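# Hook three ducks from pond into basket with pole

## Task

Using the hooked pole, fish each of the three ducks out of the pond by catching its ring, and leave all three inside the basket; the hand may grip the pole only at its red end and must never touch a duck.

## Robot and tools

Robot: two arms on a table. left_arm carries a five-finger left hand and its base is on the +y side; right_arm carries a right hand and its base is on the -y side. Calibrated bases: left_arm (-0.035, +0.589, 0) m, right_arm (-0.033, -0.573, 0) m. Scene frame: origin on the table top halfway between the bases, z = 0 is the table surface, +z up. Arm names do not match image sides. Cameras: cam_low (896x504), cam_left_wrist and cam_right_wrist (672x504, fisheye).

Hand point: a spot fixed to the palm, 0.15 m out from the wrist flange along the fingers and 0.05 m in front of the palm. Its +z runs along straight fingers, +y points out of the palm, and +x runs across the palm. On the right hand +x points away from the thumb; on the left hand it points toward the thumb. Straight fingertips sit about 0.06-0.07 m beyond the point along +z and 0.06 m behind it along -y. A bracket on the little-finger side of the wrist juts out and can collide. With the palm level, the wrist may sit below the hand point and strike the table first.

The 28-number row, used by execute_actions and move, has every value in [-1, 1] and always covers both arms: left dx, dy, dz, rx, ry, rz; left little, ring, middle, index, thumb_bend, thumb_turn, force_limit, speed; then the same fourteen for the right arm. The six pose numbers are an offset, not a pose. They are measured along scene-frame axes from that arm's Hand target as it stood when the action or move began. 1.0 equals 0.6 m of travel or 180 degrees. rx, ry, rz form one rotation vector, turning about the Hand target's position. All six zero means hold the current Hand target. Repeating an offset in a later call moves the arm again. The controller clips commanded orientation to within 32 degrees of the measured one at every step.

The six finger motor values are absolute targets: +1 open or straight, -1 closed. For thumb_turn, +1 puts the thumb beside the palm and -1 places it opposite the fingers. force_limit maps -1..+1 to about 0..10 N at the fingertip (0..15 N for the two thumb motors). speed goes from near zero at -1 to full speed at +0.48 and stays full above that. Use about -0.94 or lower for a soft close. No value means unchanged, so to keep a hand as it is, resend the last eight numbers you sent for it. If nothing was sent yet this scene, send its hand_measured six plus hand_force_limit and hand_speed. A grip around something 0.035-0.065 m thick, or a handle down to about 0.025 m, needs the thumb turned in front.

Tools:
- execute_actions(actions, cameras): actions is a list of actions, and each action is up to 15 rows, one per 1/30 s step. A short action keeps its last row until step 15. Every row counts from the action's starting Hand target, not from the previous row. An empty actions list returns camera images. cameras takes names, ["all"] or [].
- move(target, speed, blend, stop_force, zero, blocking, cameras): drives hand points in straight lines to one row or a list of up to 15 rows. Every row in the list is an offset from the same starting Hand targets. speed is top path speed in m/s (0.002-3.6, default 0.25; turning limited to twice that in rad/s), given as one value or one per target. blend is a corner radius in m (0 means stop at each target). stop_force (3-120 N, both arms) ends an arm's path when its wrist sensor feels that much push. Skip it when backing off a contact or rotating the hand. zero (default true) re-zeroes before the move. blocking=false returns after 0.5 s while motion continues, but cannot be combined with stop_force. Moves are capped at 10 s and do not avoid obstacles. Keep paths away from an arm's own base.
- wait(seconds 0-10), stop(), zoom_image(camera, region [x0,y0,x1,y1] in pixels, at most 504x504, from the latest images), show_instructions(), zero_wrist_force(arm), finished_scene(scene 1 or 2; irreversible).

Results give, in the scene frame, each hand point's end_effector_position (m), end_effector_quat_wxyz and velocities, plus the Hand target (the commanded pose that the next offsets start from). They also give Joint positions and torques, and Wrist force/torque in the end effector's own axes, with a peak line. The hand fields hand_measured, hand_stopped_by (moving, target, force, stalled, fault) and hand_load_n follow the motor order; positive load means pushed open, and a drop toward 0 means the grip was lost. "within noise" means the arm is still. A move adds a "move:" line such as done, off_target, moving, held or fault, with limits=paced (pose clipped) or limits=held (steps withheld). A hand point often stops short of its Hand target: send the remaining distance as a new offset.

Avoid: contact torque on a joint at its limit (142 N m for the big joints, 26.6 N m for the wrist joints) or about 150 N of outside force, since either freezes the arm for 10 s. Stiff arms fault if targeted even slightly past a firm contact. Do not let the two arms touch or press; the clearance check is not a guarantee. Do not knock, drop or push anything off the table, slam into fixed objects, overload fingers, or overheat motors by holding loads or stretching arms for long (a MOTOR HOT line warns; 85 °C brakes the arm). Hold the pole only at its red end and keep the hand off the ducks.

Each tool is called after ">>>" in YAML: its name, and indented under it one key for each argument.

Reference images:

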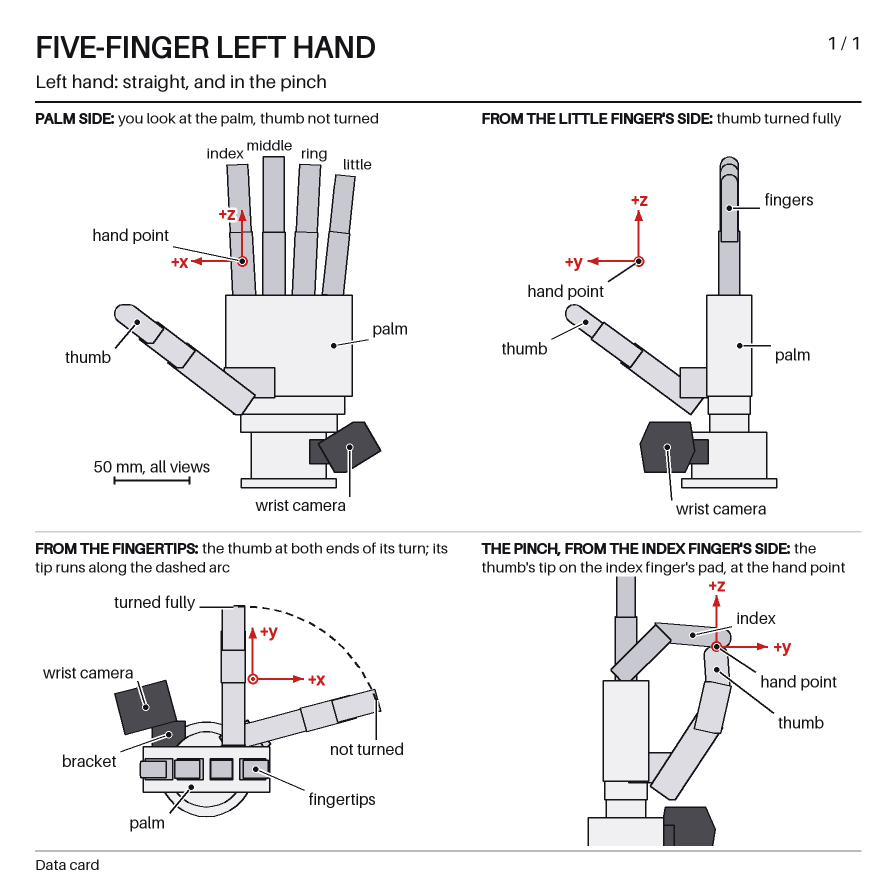

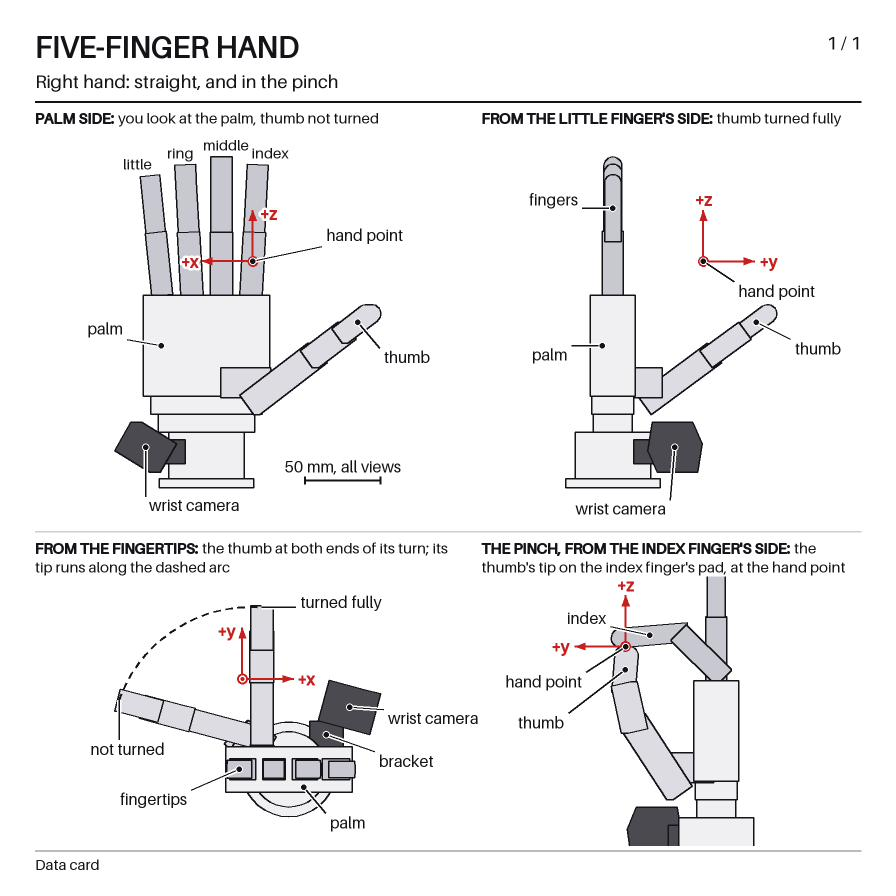

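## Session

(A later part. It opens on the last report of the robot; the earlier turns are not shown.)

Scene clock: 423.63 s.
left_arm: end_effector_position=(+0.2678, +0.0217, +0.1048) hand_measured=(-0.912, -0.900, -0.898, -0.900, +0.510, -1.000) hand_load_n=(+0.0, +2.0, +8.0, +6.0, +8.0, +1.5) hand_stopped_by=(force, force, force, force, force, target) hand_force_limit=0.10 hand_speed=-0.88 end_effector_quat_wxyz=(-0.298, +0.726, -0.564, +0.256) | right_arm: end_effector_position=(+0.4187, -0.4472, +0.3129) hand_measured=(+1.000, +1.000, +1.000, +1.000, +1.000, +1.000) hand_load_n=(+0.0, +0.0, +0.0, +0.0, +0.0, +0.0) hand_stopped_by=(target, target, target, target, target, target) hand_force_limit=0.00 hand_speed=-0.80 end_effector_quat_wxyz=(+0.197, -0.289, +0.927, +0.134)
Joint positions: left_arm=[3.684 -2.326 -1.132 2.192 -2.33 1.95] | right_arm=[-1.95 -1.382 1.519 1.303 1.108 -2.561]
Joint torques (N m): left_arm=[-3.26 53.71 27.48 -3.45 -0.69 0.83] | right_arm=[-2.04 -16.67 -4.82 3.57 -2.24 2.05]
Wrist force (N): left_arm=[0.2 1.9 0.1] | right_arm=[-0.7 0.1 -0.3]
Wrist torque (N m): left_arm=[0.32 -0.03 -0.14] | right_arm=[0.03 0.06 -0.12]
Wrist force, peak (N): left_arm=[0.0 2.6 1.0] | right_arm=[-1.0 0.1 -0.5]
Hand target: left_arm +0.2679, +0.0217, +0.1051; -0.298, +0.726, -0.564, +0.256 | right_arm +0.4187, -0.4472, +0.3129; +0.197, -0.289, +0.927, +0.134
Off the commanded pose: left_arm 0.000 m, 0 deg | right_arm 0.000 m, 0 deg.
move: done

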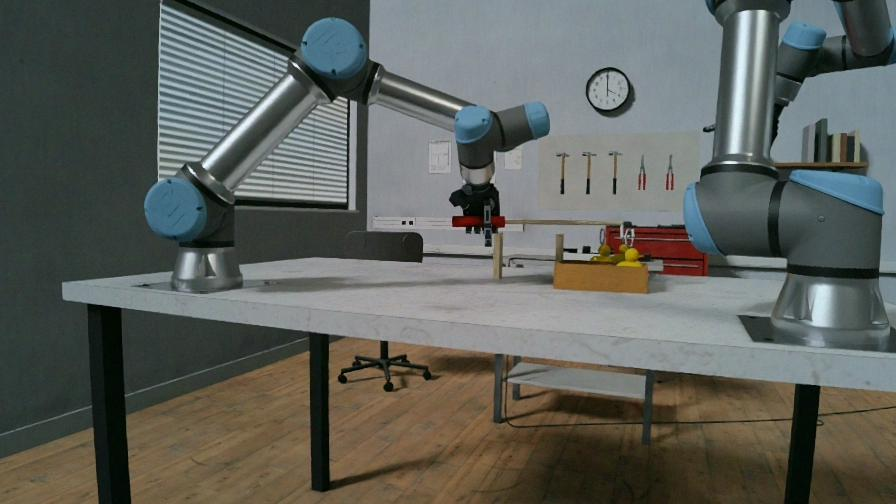

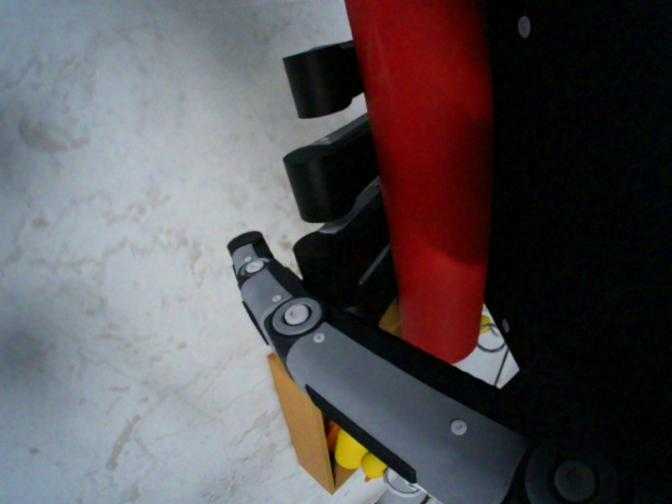

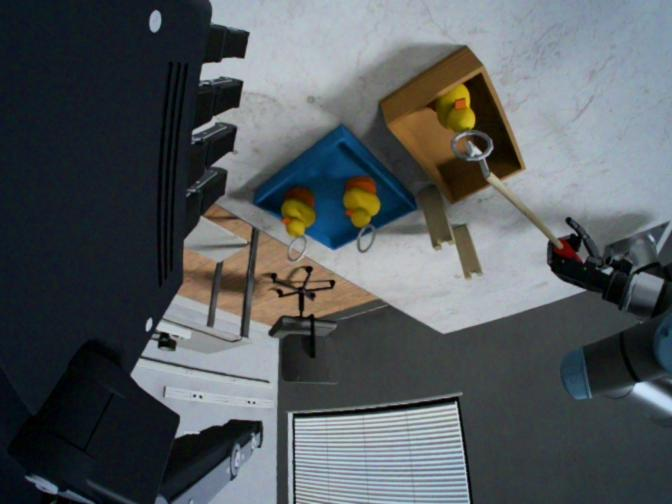

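>>> move:
  target:
    - [0,0,-0.0155,0,0,0,-0.98,-0.98,-0.98,-0.98,-0.98,-1,0.1,-0.88,0,0,0,0,0,0,1,1,1,1,1,1,0,-0.8]
  cameras: ["all"]
  speed: 0.03

>>> zoom_image:
  camera: "cam_low"
  region: [600, 210, 660, 280]

>>> zoom_image:
  camera: "cam_right_wrist"
  region: [420, 70, 520, 190]

Scene clock: 431.40 s.
left_arm: end_effector_position=(+0.2678, +0.0217, +0.0955) hand_measured=(-0.912, -0.900, -0.898, -0.900, +0.510, -1.000) hand_load_n=(-0.5, +2.0, +8.5, +6.5, +8.5, +1.5) hand_stopped_by=(force, force, force, force, force, target) hand_force_limit=0.10 hand_speed=-0.88 end_effector_quat_wxyz=(-0.298, +0.726, -0.564, +0.256) | right_arm: end_effector_position=(+0.4187, -0.4472, +0.3129) hand_measured=(+1.000, +1.000, +1.000, +1.000, +1.000, +1.000) hand_load_n=(+0.0, +0.0, +0.0, +0.0, +0.0, +0.0) hand_stopped_by=(target, target, target, target, target, target) hand_force_limit=0.00 hand_speed=-0.80 end_effector_quat_wxyz=(+0.197, -0.289, +0.927, +0.134)
Joint positions: left_arm=[3.684 -2.333 -1.143 2.211 -2.33 1.95] | right_arm=[-1.95 -1.382 1.519 1.303 1.108 -2.561]
Joint torques (N m): left_arm=[3.74 53.14 26.32 -3.5 0.29 -0.65] | right_arm=[-3.1 -16.37 -5.22 3.72 -2.17 2.09]
Wrist force (N): left_arm=[0.1 2.1 0.1] | right_arm=[-0.7 0.2 -0.4]
Wrist torque (N m): left_arm=[0.36 -0.06 -0.16] | right_arm=[0.05 0.07 -0.11]
Wrist force, peak (N): left_arm=[0.2 2.4 0.4] | right_arm=[-1.0 0.3 -0.1]
Hand target: left_arm +0.2679, +0.0217, +0.0958; -0.298, +0.726, -0.564, +0.256 | right_arm +0.4187, -0.4472, +0.3129; +0.197, -0.289, +0.927, +0.134
Off the commanded pose: left_arm 0.000 m, 0 deg | right_arm 0.000 m, 0 deg.
move: done

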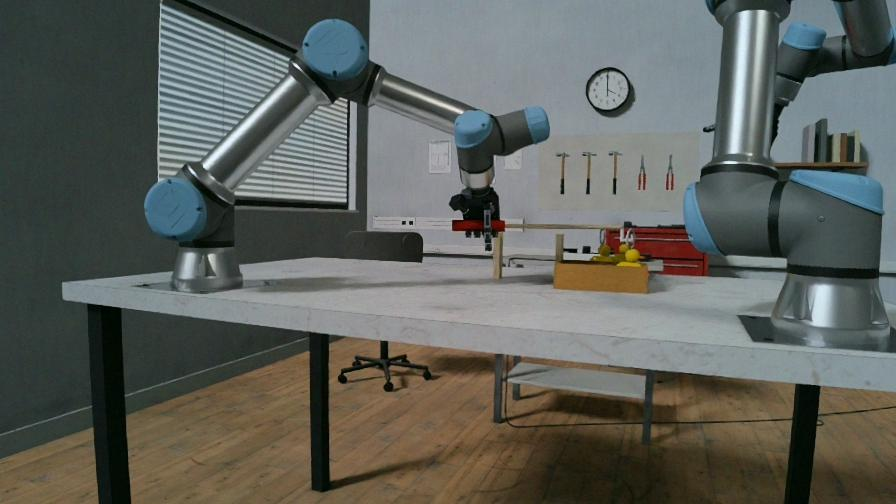

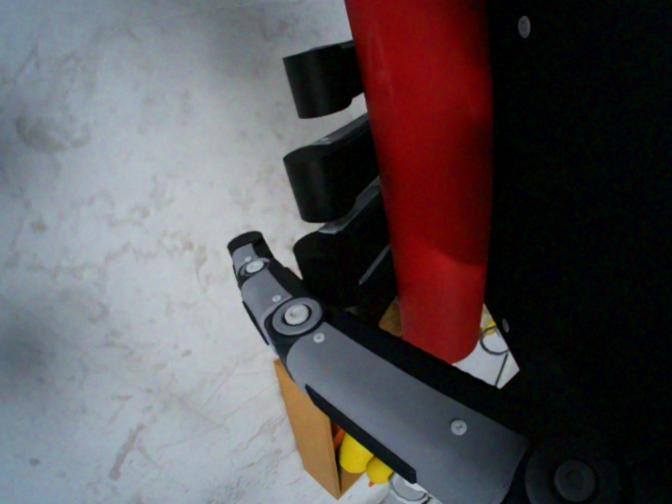

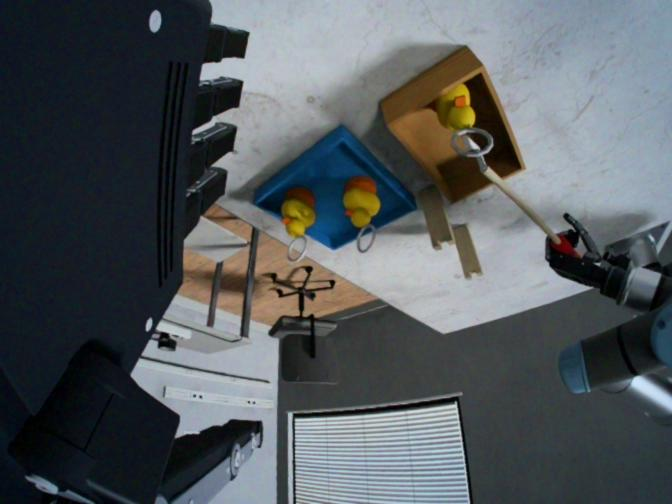

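Scaled by 7.200.

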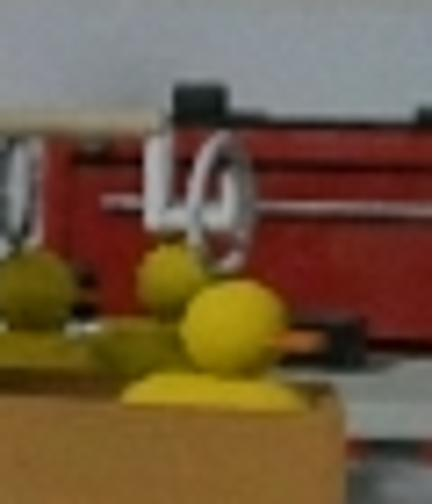

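Scaled by 4.200 from the camera's 672x504 image, which has a finer 960x720 frame.

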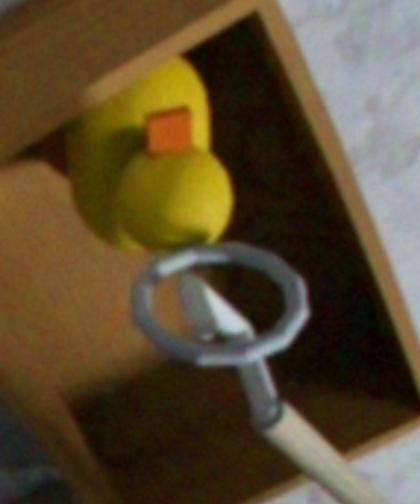

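>>> move:
  target:
    - [-0.0225,0.08,0,0,0,0,-0.98,-0.98,-0.98,-0.98,-0.98,-1,0.1,-0.88,0,0,0,0,0,0,1,1,1,1,1,1,0,-0.8]
  cameras: ["all"]
  speed: 0.03

>>> zoom_image:
  camera: "cam_low"
  region: [560, 190, 660, 300]

>>> zoom_image:
  camera: "cam_right_wrist"
  region: [420, 70, 560, 220]

Scene clock: 442.07 s.
left_arm: end_effector_position=(+0.2544, +0.0697, +0.0958) hand_measured=(-0.912, -0.900, -0.898, -0.900, +0.510, -1.000) hand_load_n=(+0.0, +2.0, +8.5, +6.5, +8.5, +2.0) hand_stopped_by=(force, force, force, force, force, target) hand_force_limit=0.10 hand_speed=-0.88 end_effector_quat_wxyz=(-0.298, +0.726, -0.564, +0.256) | right_arm: end_effector_position=(+0.4187, -0.4472, +0.3129) hand_measured=(+1.000, +1.000, +1.000, +1.000, +1.000, +1.000) hand_load_n=(+0.0, +0.0, +0.0, +0.0, +0.0, +0.0) hand_stopped_by=(target, target, target, target, target, target) hand_force_limit=0.00 hand_speed=-0.80 end_effector_quat_wxyz=(+0.197, -0.289, +0.927, +0.134)
Joint positions: left_arm=[3.706 -2.211 -1.351 2.317 -2.323 1.979] | right_arm=[-1.95 -1.382 1.519 1.303 1.108 -2.561]
Joint torques (N m): left_arm=[-6.67 31.83 28.63 -3.46 0.26 -0.9] | right_arm=[-3.35 -16.5 -5.28 3.74 -2.12 1.97]
Wrist force (N): left_arm=[0.4 2.1 0.5] | right_arm=[-0.7 0.1 -0.3]
Wrist torque (N m): left_arm=[0.32 -0.09 -0.15] | right_arm=[0.05 0.06 -0.11]
Wrist force, peak (N): left_arm=[0.0 2.2 0.5] | right_arm=[-1.0 0.0 -0.3]
Hand target: left_arm +0.2544, +0.0697, +0.0958; -0.298, +0.726, -0.564, +0.256 | right_arm +0.4187, -0.4472, +0.3129; +0.197, -0.289, +0.927, +0.134
Off the commanded pose: left_arm 0.000 m, 0 deg | right_arm 0.000 m, 0 deg.
move: done

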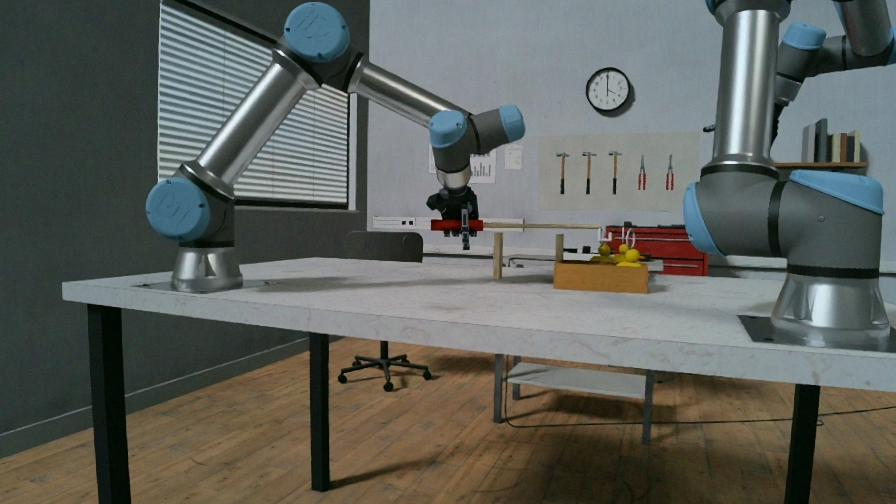

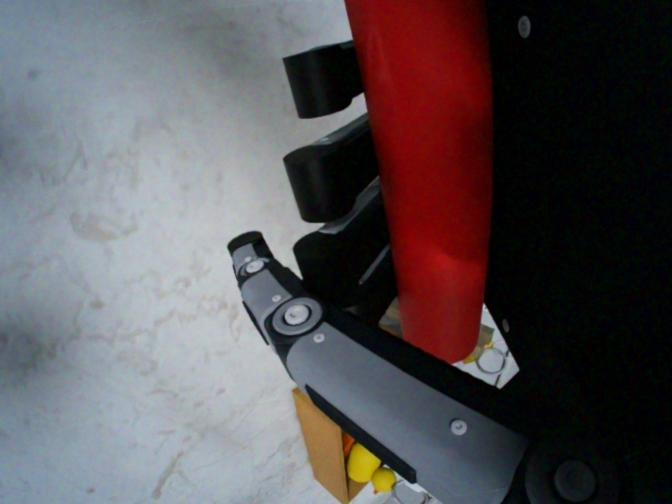

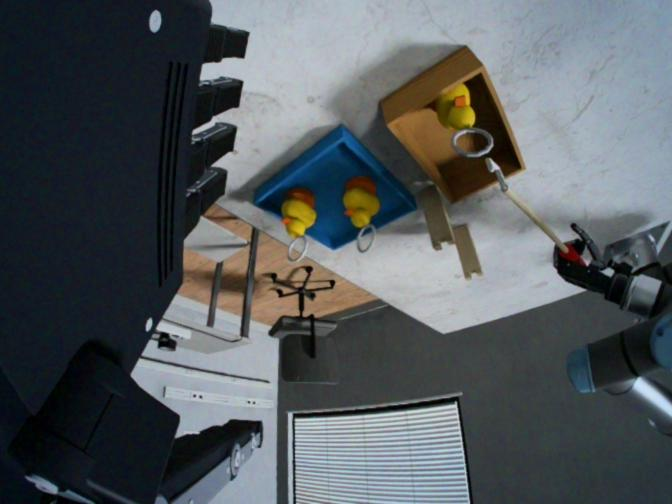

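Scaled by 4.582.

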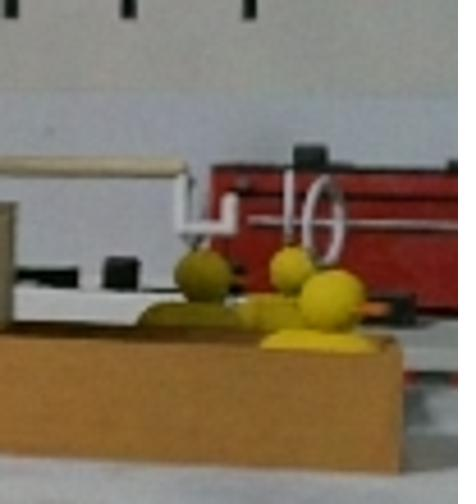

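Scaled by 3.360 from the camera's 672x504 image, which has a finer 960x720 frame.

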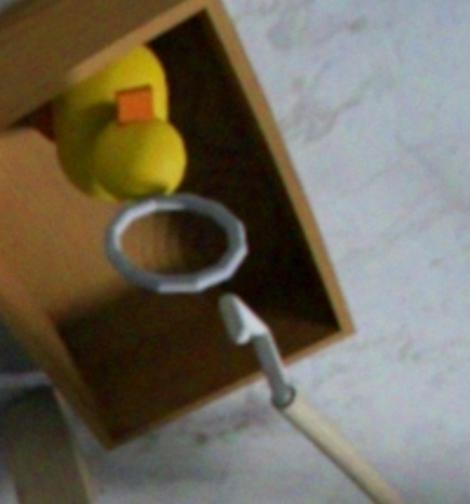

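>>> zoom_image:
  camera: "cam_right_wrist"
  region: [400, 170, 520, 290]

>>> zoom_image:
  camera: "cam_right_wrist"
  region: [260, 160, 400, 280]

Scaled by 4.200 from the camera's 672x504 image, which has a finer 960x720 frame.

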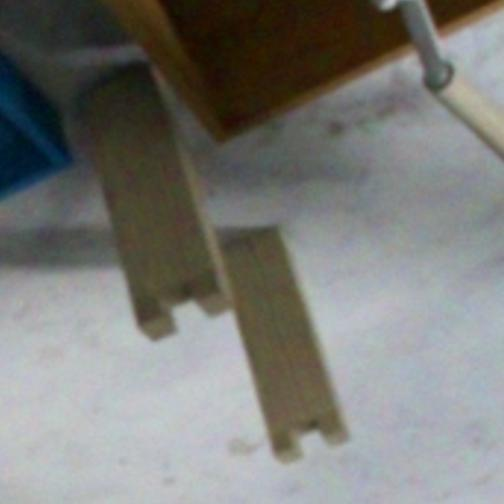

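Scaled by 3.600 from the camera's 672x504 image, which has a finer 960x720 frame.

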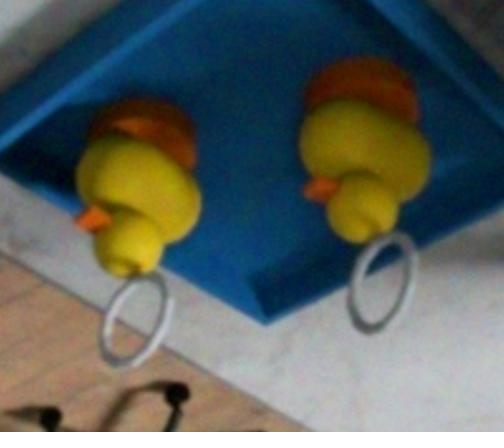

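>>> move:
  target:
    - [0,0,0.1737,0,0,0,-0.98,-0.98,-0.98,-0.98,-0.98,-1,0.1,-0.88,0,0,0,0,0,0,1,1,1,1,1,1,0,-0.8]
    - [0.462,0.1522,0.1737,0,0,-0.0778,-0.98,-0.98,-0.98,-0.98,-0.98,-1,0.1,-0.88,0,0,0,0,0,0,1,1,1,1,1,1,0,-0.8]
    - [0.462,0.1522,0.0403,0,0,-0.0778,-0.98,-0.98,-0.98,-0.98,-0.98,-1,0.1,-0.88,0,0,0,0,0,0,1,1,1,1,1,1,0,-0.8]
  cameras: ["all"]
  speed: [0.12,0.15,0.1]
  blend: [0.03,0.03,0]

>>> zoom_image:
  camera: "cam_right_wrist"
  region: [280, 180, 420, 300]

>>> zoom_image:
  camera: "cam_low"
  region: [550, 205, 640, 265]

Scene clock: 486.90 s.
left_arm: end_effector_position=(+0.5315, +0.1610, +0.1199) hand_measured=(-0.912, -0.900, -0.898, -0.900, +0.510, -1.000) hand_load_n=(+0.0, +2.0, +8.0, +6.5, +8.5, +1.5) hand_stopped_by=(force, force, force, force, force, target) hand_force_limit=0.10 hand_speed=-0.88 end_effector_quat_wxyz=(-0.264, +0.652, -0.649, +0.291) | right_arm: end_effector_position=(+0.4187, -0.4472, +0.3129) hand_measured=(+1.000, +1.000, +1.000, +1.000, +1.000, +1.000) hand_load_n=(+0.0, +0.0, +0.0, +0.0, +0.0, +0.0) hand_stopped_by=(target, target, target, target, target, target) hand_force_limit=0.00 hand_speed=-0.80 end_effector_quat_wxyz=(+0.197, -0.289, +0.927, +0.134)
Joint positions: left_arm=[4.245 -2.216 -1.18 2.578 -1.896 2.763] | right_arm=[-1.95 -1.382 1.519 1.303 1.108 -2.561]
Joint torques (N m): left_arm=[-6.53 57.77 25.17 -0.19 -0.56 0.82] | right_arm=[-5.34 -16.76 -6.02 3.79 -2.14 2.01]
Wrist force (N): left_arm=[-0.1 1.9 0.1] | right_arm=[-0.7 0.1 -0.2]
Wrist torque (N m): left_arm=[0.33 -0.03 -0.16] | right_arm=[0.03 0.06 -0.12]
Wrist force, peak (N): left_arm=[0.1 3.5 1.5] | right_arm=[-1.1 0.2 -0.2]
Hand target: left_arm +0.5316, +0.1610, +0.1199; -0.264, +0.652, -0.649, +0.291 | right_arm +0.4187, -0.4472, +0.3129; +0.197, -0.289, +0.927, +0.134
Off the commanded pose: left_arm 0.000 m, 0 deg | right_arm 0.000 m, 0 deg.
move: done

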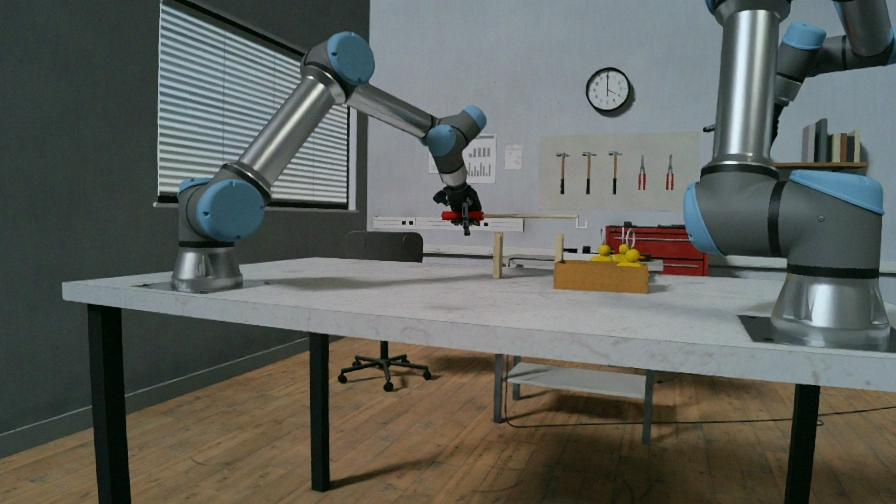

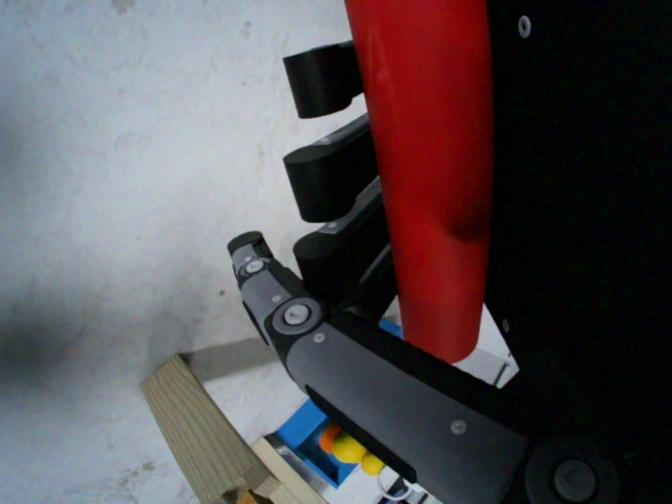

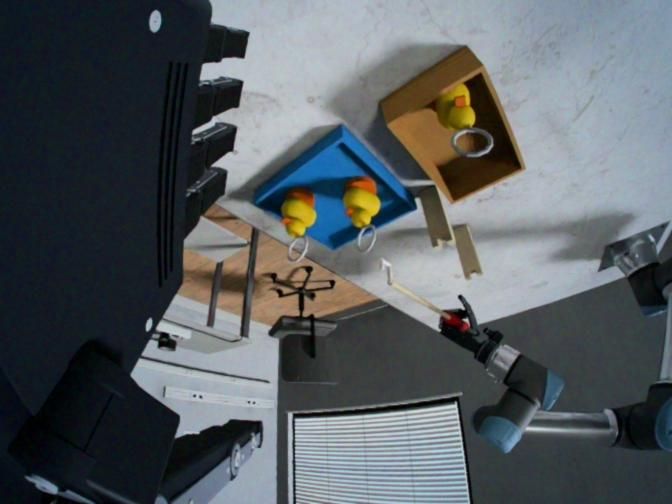

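Scaled by 3.600 from the camera's 672x504 image, which has a finer 960x720 frame.

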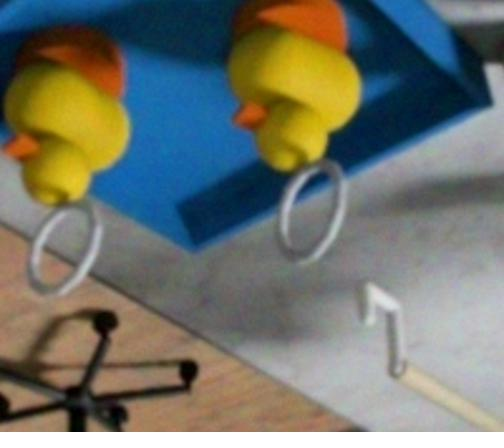

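Scaled by 5.600.

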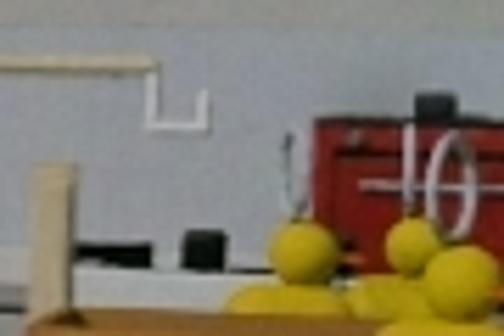

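>>> move:
  target:
    - [-0.0025,0,-0.0525,0,0,0,-0.98,-0.98,-0.98,-0.98,-0.98,-1,0.1,-0.88,0,0,0,0,0,0,1,1,1,1,1,1,0,-0.8]
    - [-0.0005,-0.0858,-0.0525,0,0,0,-0.98,-0.98,-0.98,-0.98,-0.98,-1,0.1,-0.88,0,0,0,0,0,0,1,1,1,1,1,1,0,-0.8]
  cameras: ["all"]
  speed: [0.06,0.05]

>>> zoom_image:
  camera: "cam_right_wrist"
  region: [280, 180, 420, 300]

>>> zoom_image:
  camera: "cam_low"
  region: [550, 205, 640, 265]

Scene clock: 503.13 s.
left_arm: end_effector_position=(+0.5312, +0.1095, +0.0884) hand_measured=(-0.912, -0.900, -0.898, -0.900, +0.510, -1.000) hand_load_n=(+0.0, +2.0, +8.0, +6.5, +8.0, +1.5) hand_stopped_by=(force, force, force, force, force, target) hand_force_limit=0.10 hand_speed=-0.88 end_effector_quat_wxyz=(-0.264, +0.652, -0.649, +0.291) | right_arm: end_effector_position=(+0.4187, -0.4472, +0.3129) hand_measured=(+1.000, +1.000, +1.000, +1.000, +1.000, +1.000) hand_load_n=(+0.0, +0.0, +0.0, +0.0, +0.0, +0.0) hand_stopped_by=(target, target, target, target, target, target) hand_force_limit=0.00 hand_speed=-0.80 end_effector_quat_wxyz=(+0.197, -0.289, +0.927, +0.134)
Joint positions: left_arm=[4.169 -2.334 -1.064 2.559 -1.948 2.703] | right_arm=[-1.95 -1.382 1.519 1.303 1.108 -2.561]
Joint torques (N m): left_arm=[3.04 60.91 17.1 0.09 1.37 1.08] | right_arm=[-6.25 -16.57 -6.11 3.91 -2.1 2.03]
Wrist force (N): left_arm=[0.1 1.6 0.3] | right_arm=[-0.7 0.0 -0.2]
Wrist torque (N m): left_arm=[0.27 -0.07 -0.08] | right_arm=[0.00 0.05 -0.11]
Wrist force, peak (N): left_arm=[-0.3 2.5 0.5] | right_arm=[-1.0 0.1 -0.4]
Hand target: left_arm +0.5313, +0.1095, +0.0884; -0.264, +0.652, -0.649, +0.291 | right_arm +0.4187, -0.4472, +0.3129; +0.197, -0.289, +0.927, +0.134
Off the commanded pose: left_arm 0.000 m, 0 deg | right_arm 0.000 m, 0 deg.
move: done

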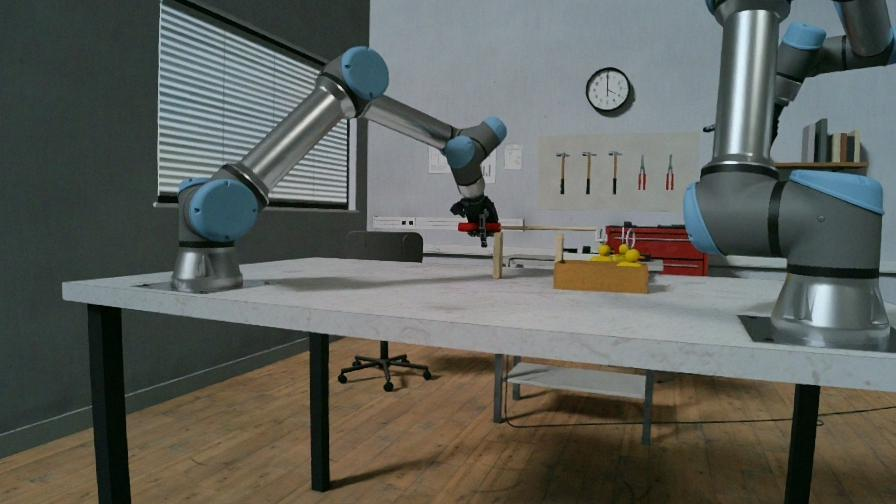

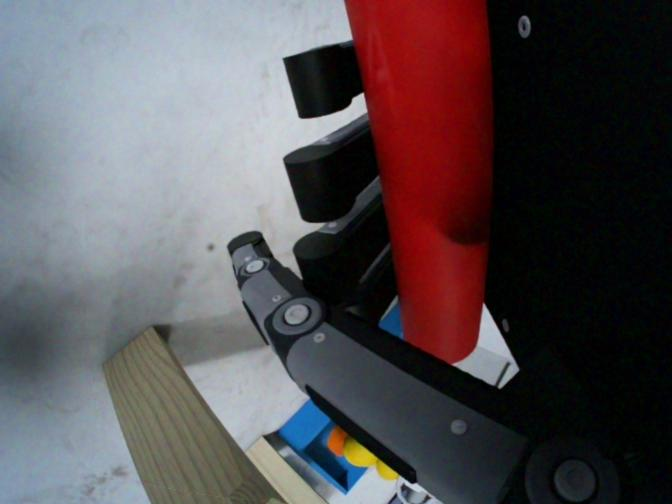

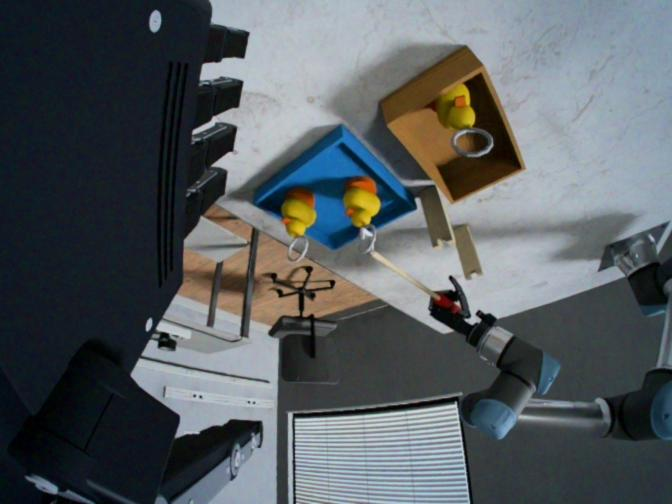

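Scaled by 3.600 from the camera's 672x504 image, which has a finer 960x720 frame.

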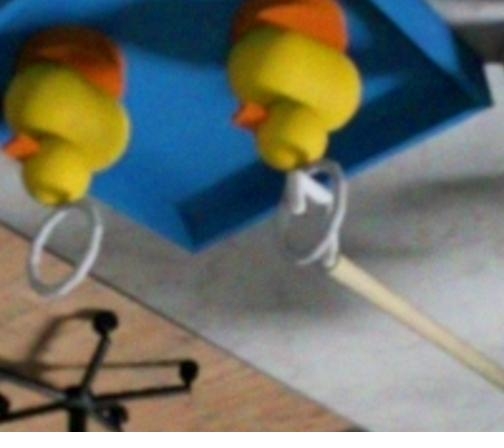

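Scaled by 5.600.

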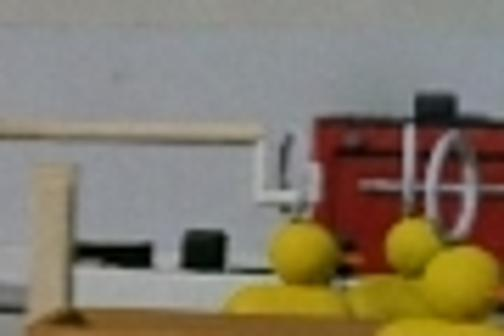

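>>> move:
  target:
    - [0,0,0.065,0,0,0,-0.98,-0.98,-0.98,-0.98,-0.98,-1,0.1,-0.88,0,0,0,0,0,0,1,1,1,1,1,1,0,-0.8]
    - [0,0,0.2833,0,0,0,-0.98,-0.98,-0.98,-0.98,-0.98,-1,0.1,-0.88,0,0,0,0,0,0,1,1,1,1,1,1,0,-0.8]
  cameras: ["all"]
  speed: [0.04,0.1]
  blend: [0.01,0]

>>> zoom_image:
  camera: "cam_low"
  region: [540, 145, 660, 295]

Scene clock: 529.43 s.
left_arm: end_effector_position=(+0.5313, +0.1095, +0.2582) hand_measured=(-0.912, -0.900, -0.898, -0.900, +0.510, -1.000) hand_load_n=(+0.0, +1.5, +8.5, +7.0, +8.0, +1.5) hand_stopped_by=(force, force, force, force, force, target) hand_force_limit=0.10 hand_speed=-0.88 end_effector_quat_wxyz=(-0.264, +0.652, -0.649, +0.291) | right_arm: end_effector_position=(+0.4187, -0.4472, +0.3129) hand_measured=(+1.000, +1.000, +1.000, +1.000, +1.000, +1.000) hand_load_n=(+0.0, +0.0, +0.0, +0.0, +0.0, +0.0) hand_stopped_by=(target, target, target, target, target, target) hand_force_limit=0.00 hand_speed=-0.80 end_effector_quat_wxyz=(+0.197, -0.289, +0.927, +0.134)
Joint positions: left_arm=[4.169 -2.309 -0.67 2.14 -1.948 2.703] | right_arm=[-1.95 -1.382 1.519 1.303 1.108 -2.561]
Joint torques (N m): left_arm=[-4.11 62.66 28.3 -1.67 -1.45 -1.69] | right_arm=[-7.79 -16.36 -6.25 3.84 -2.06 2.05]
Wrist force (N): left_arm=[-0.2 2.1 0.6] | right_arm=[-0.8 0.1 -0.4]
Wrist torque (N m): left_arm=[0.27 -0.15 0.02] | right_arm=[0.04 0.08 -0.12]
Wrist force, peak (N): left_arm=[0.1 2.6 0.7] | right_arm=[-1.1 0.3 -0.2]
Hand target: left_arm +0.5313, +0.1095, +0.2584; -0.264, +0.652, -0.649, +0.291 | right_arm +0.4187, -0.4472, +0.3129; +0.197, -0.289, +0.927, +0.134
Off the commanded pose: left_arm 0.000 m, 0 deg | right_arm 0.000 m, 0 deg.
move: done

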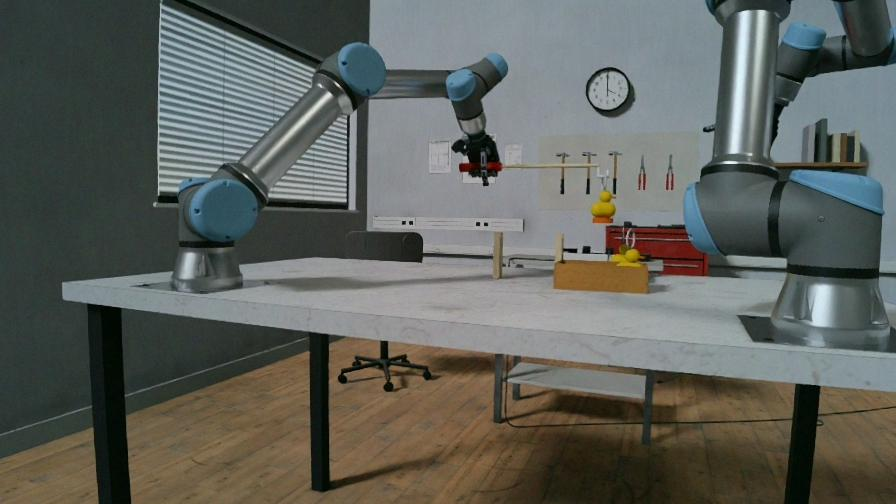

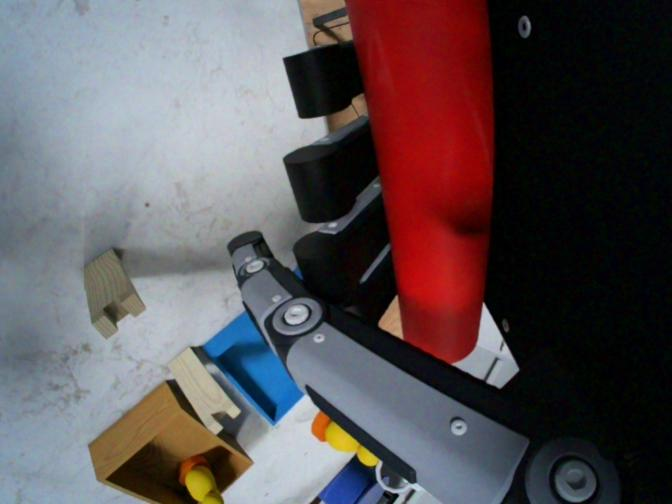

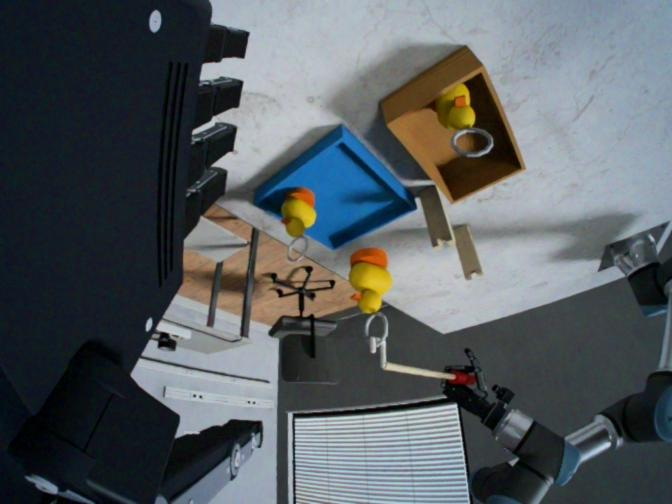

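Scaled by 3.360.

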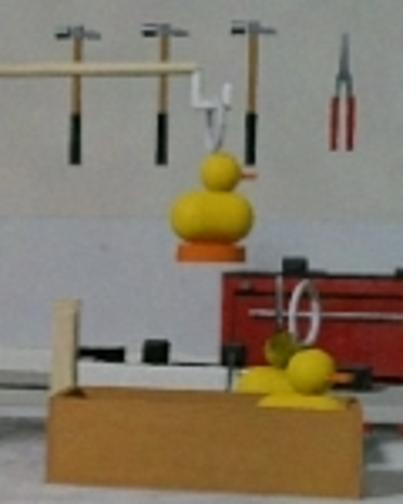

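>>> move:
  target:
    - [-0.3703,-0.0583,0,0,0,0.0778,-0.98,-0.98,-0.98,-0.98,-0.98,-1,0.1,-0.88,0,0,0,0,0,0,1,1,1,1,1,1,0,-0.8]
    - [-0.3703,-0.0583,-0.1,0,0,0.0778,-0.98,-0.98,-0.98,-0.98,-0.98,-1,0.1,-0.88,0,0,0,0,0,0,1,1,1,1,1,1,0,-0.8]
  cameras: ["all"]
  speed: [0.1,0.08]
  blend: [0.02,0]

>>> zoom_image:
  camera: "cam_right_wrist"
  region: [380, 40, 580, 240]

>>> zoom_image:
  camera: "cam_low"
  region: [540, 180, 660, 300]

Scene clock: 538.83 s.
left_arm: end_effector_position=(+0.3091, +0.0746, +0.1983) hand_measured=(-0.912, -0.900, -0.898, -0.900, +0.510, -1.000) hand_load_n=(+0.0, +1.0, +8.5, +7.0, +8.5, +1.5) hand_stopped_by=(force, force, force, force, force, target) hand_force_limit=0.10 hand_speed=-0.88 end_effector_quat_wxyz=(-0.298, +0.726, -0.564, +0.256) | right_arm: end_effector_position=(+0.4187, -0.4472, +0.3129) hand_measured=(+1.000, +1.000, +1.000, +1.000, +1.000, +1.000) hand_load_n=(+0.0, +0.0, +0.0, +0.0, +0.0, +0.0) hand_stopped_by=(target, target, target, target, target, target) hand_force_limit=0.00 hand_speed=-0.80 end_effector_quat_wxyz=(+0.197, -0.289, +0.927, +0.134)
Joint positions: left_arm=[3.798 -2.158 -1.146 2.137 -2.29 2.096] | right_arm=[-1.95 -1.382 1.519 1.303 1.108 -2.561]
Joint torques (N m): left_arm=[5.65 56.6 25.31 -0.99 0.8 0.56] | right_arm=[-7.89 -16.46 -6.43 3.88 -1.95 2.02]
Wrist force (N): left_arm=[0.0 2.1 0.6] | right_arm=[-0.8 0.1 -0.3]
Wrist torque (N m): left_arm=[0.29 -0.17 -0.01] | right_arm=[0.03 0.07 -0.12]
Wrist force, peak (N): left_arm=[0.0 3.1 1.3] | right_arm=[-1.1 0.1 -0.3]
Hand target: left_arm +0.3091, +0.0745, +0.1984; -0.298, +0.726, -0.564, +0.256 | right_arm +0.4187, -0.4472, +0.3129; +0.197, -0.289, +0.927, +0.134
Off the commanded pose: left_arm 0.000 m, 0 deg | right_arm 0.000 m, 0 deg.
move: done

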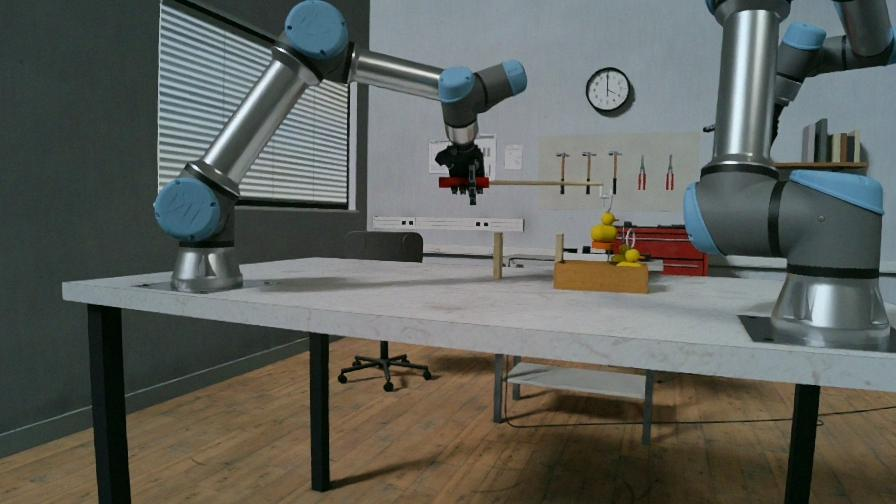

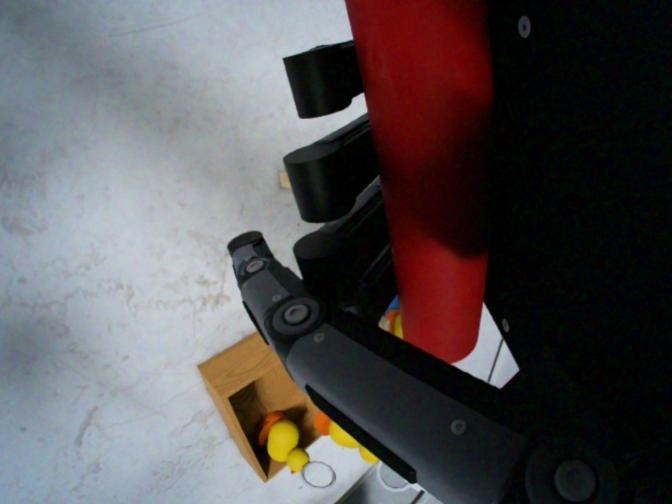

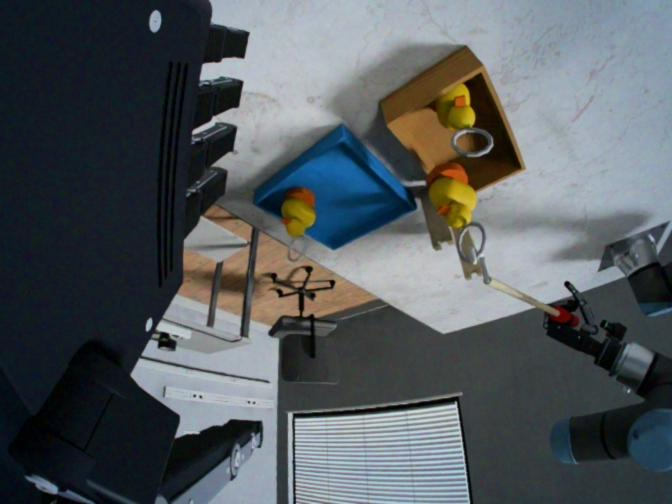

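Scaled by 2.520 from the camera's 672x504 image, which has a finer 960x720 frame.

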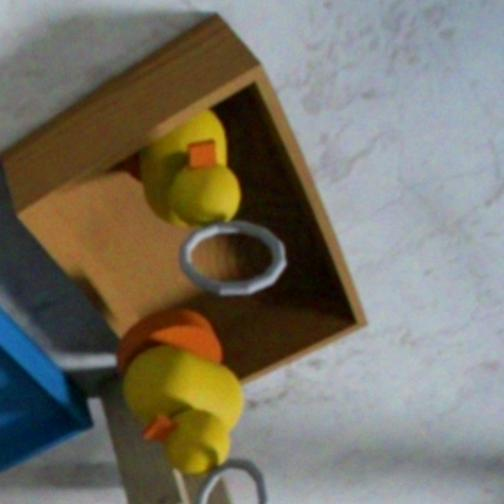

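Scaled by 4.200.

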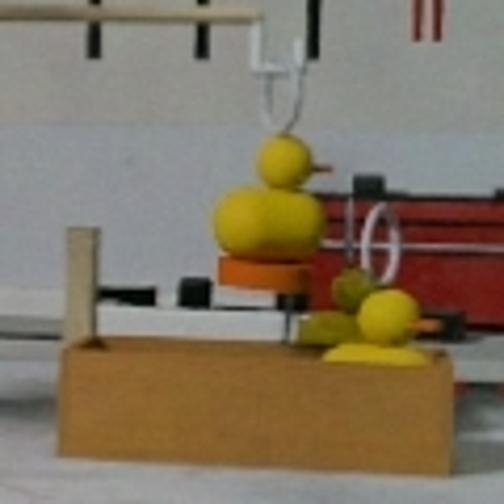

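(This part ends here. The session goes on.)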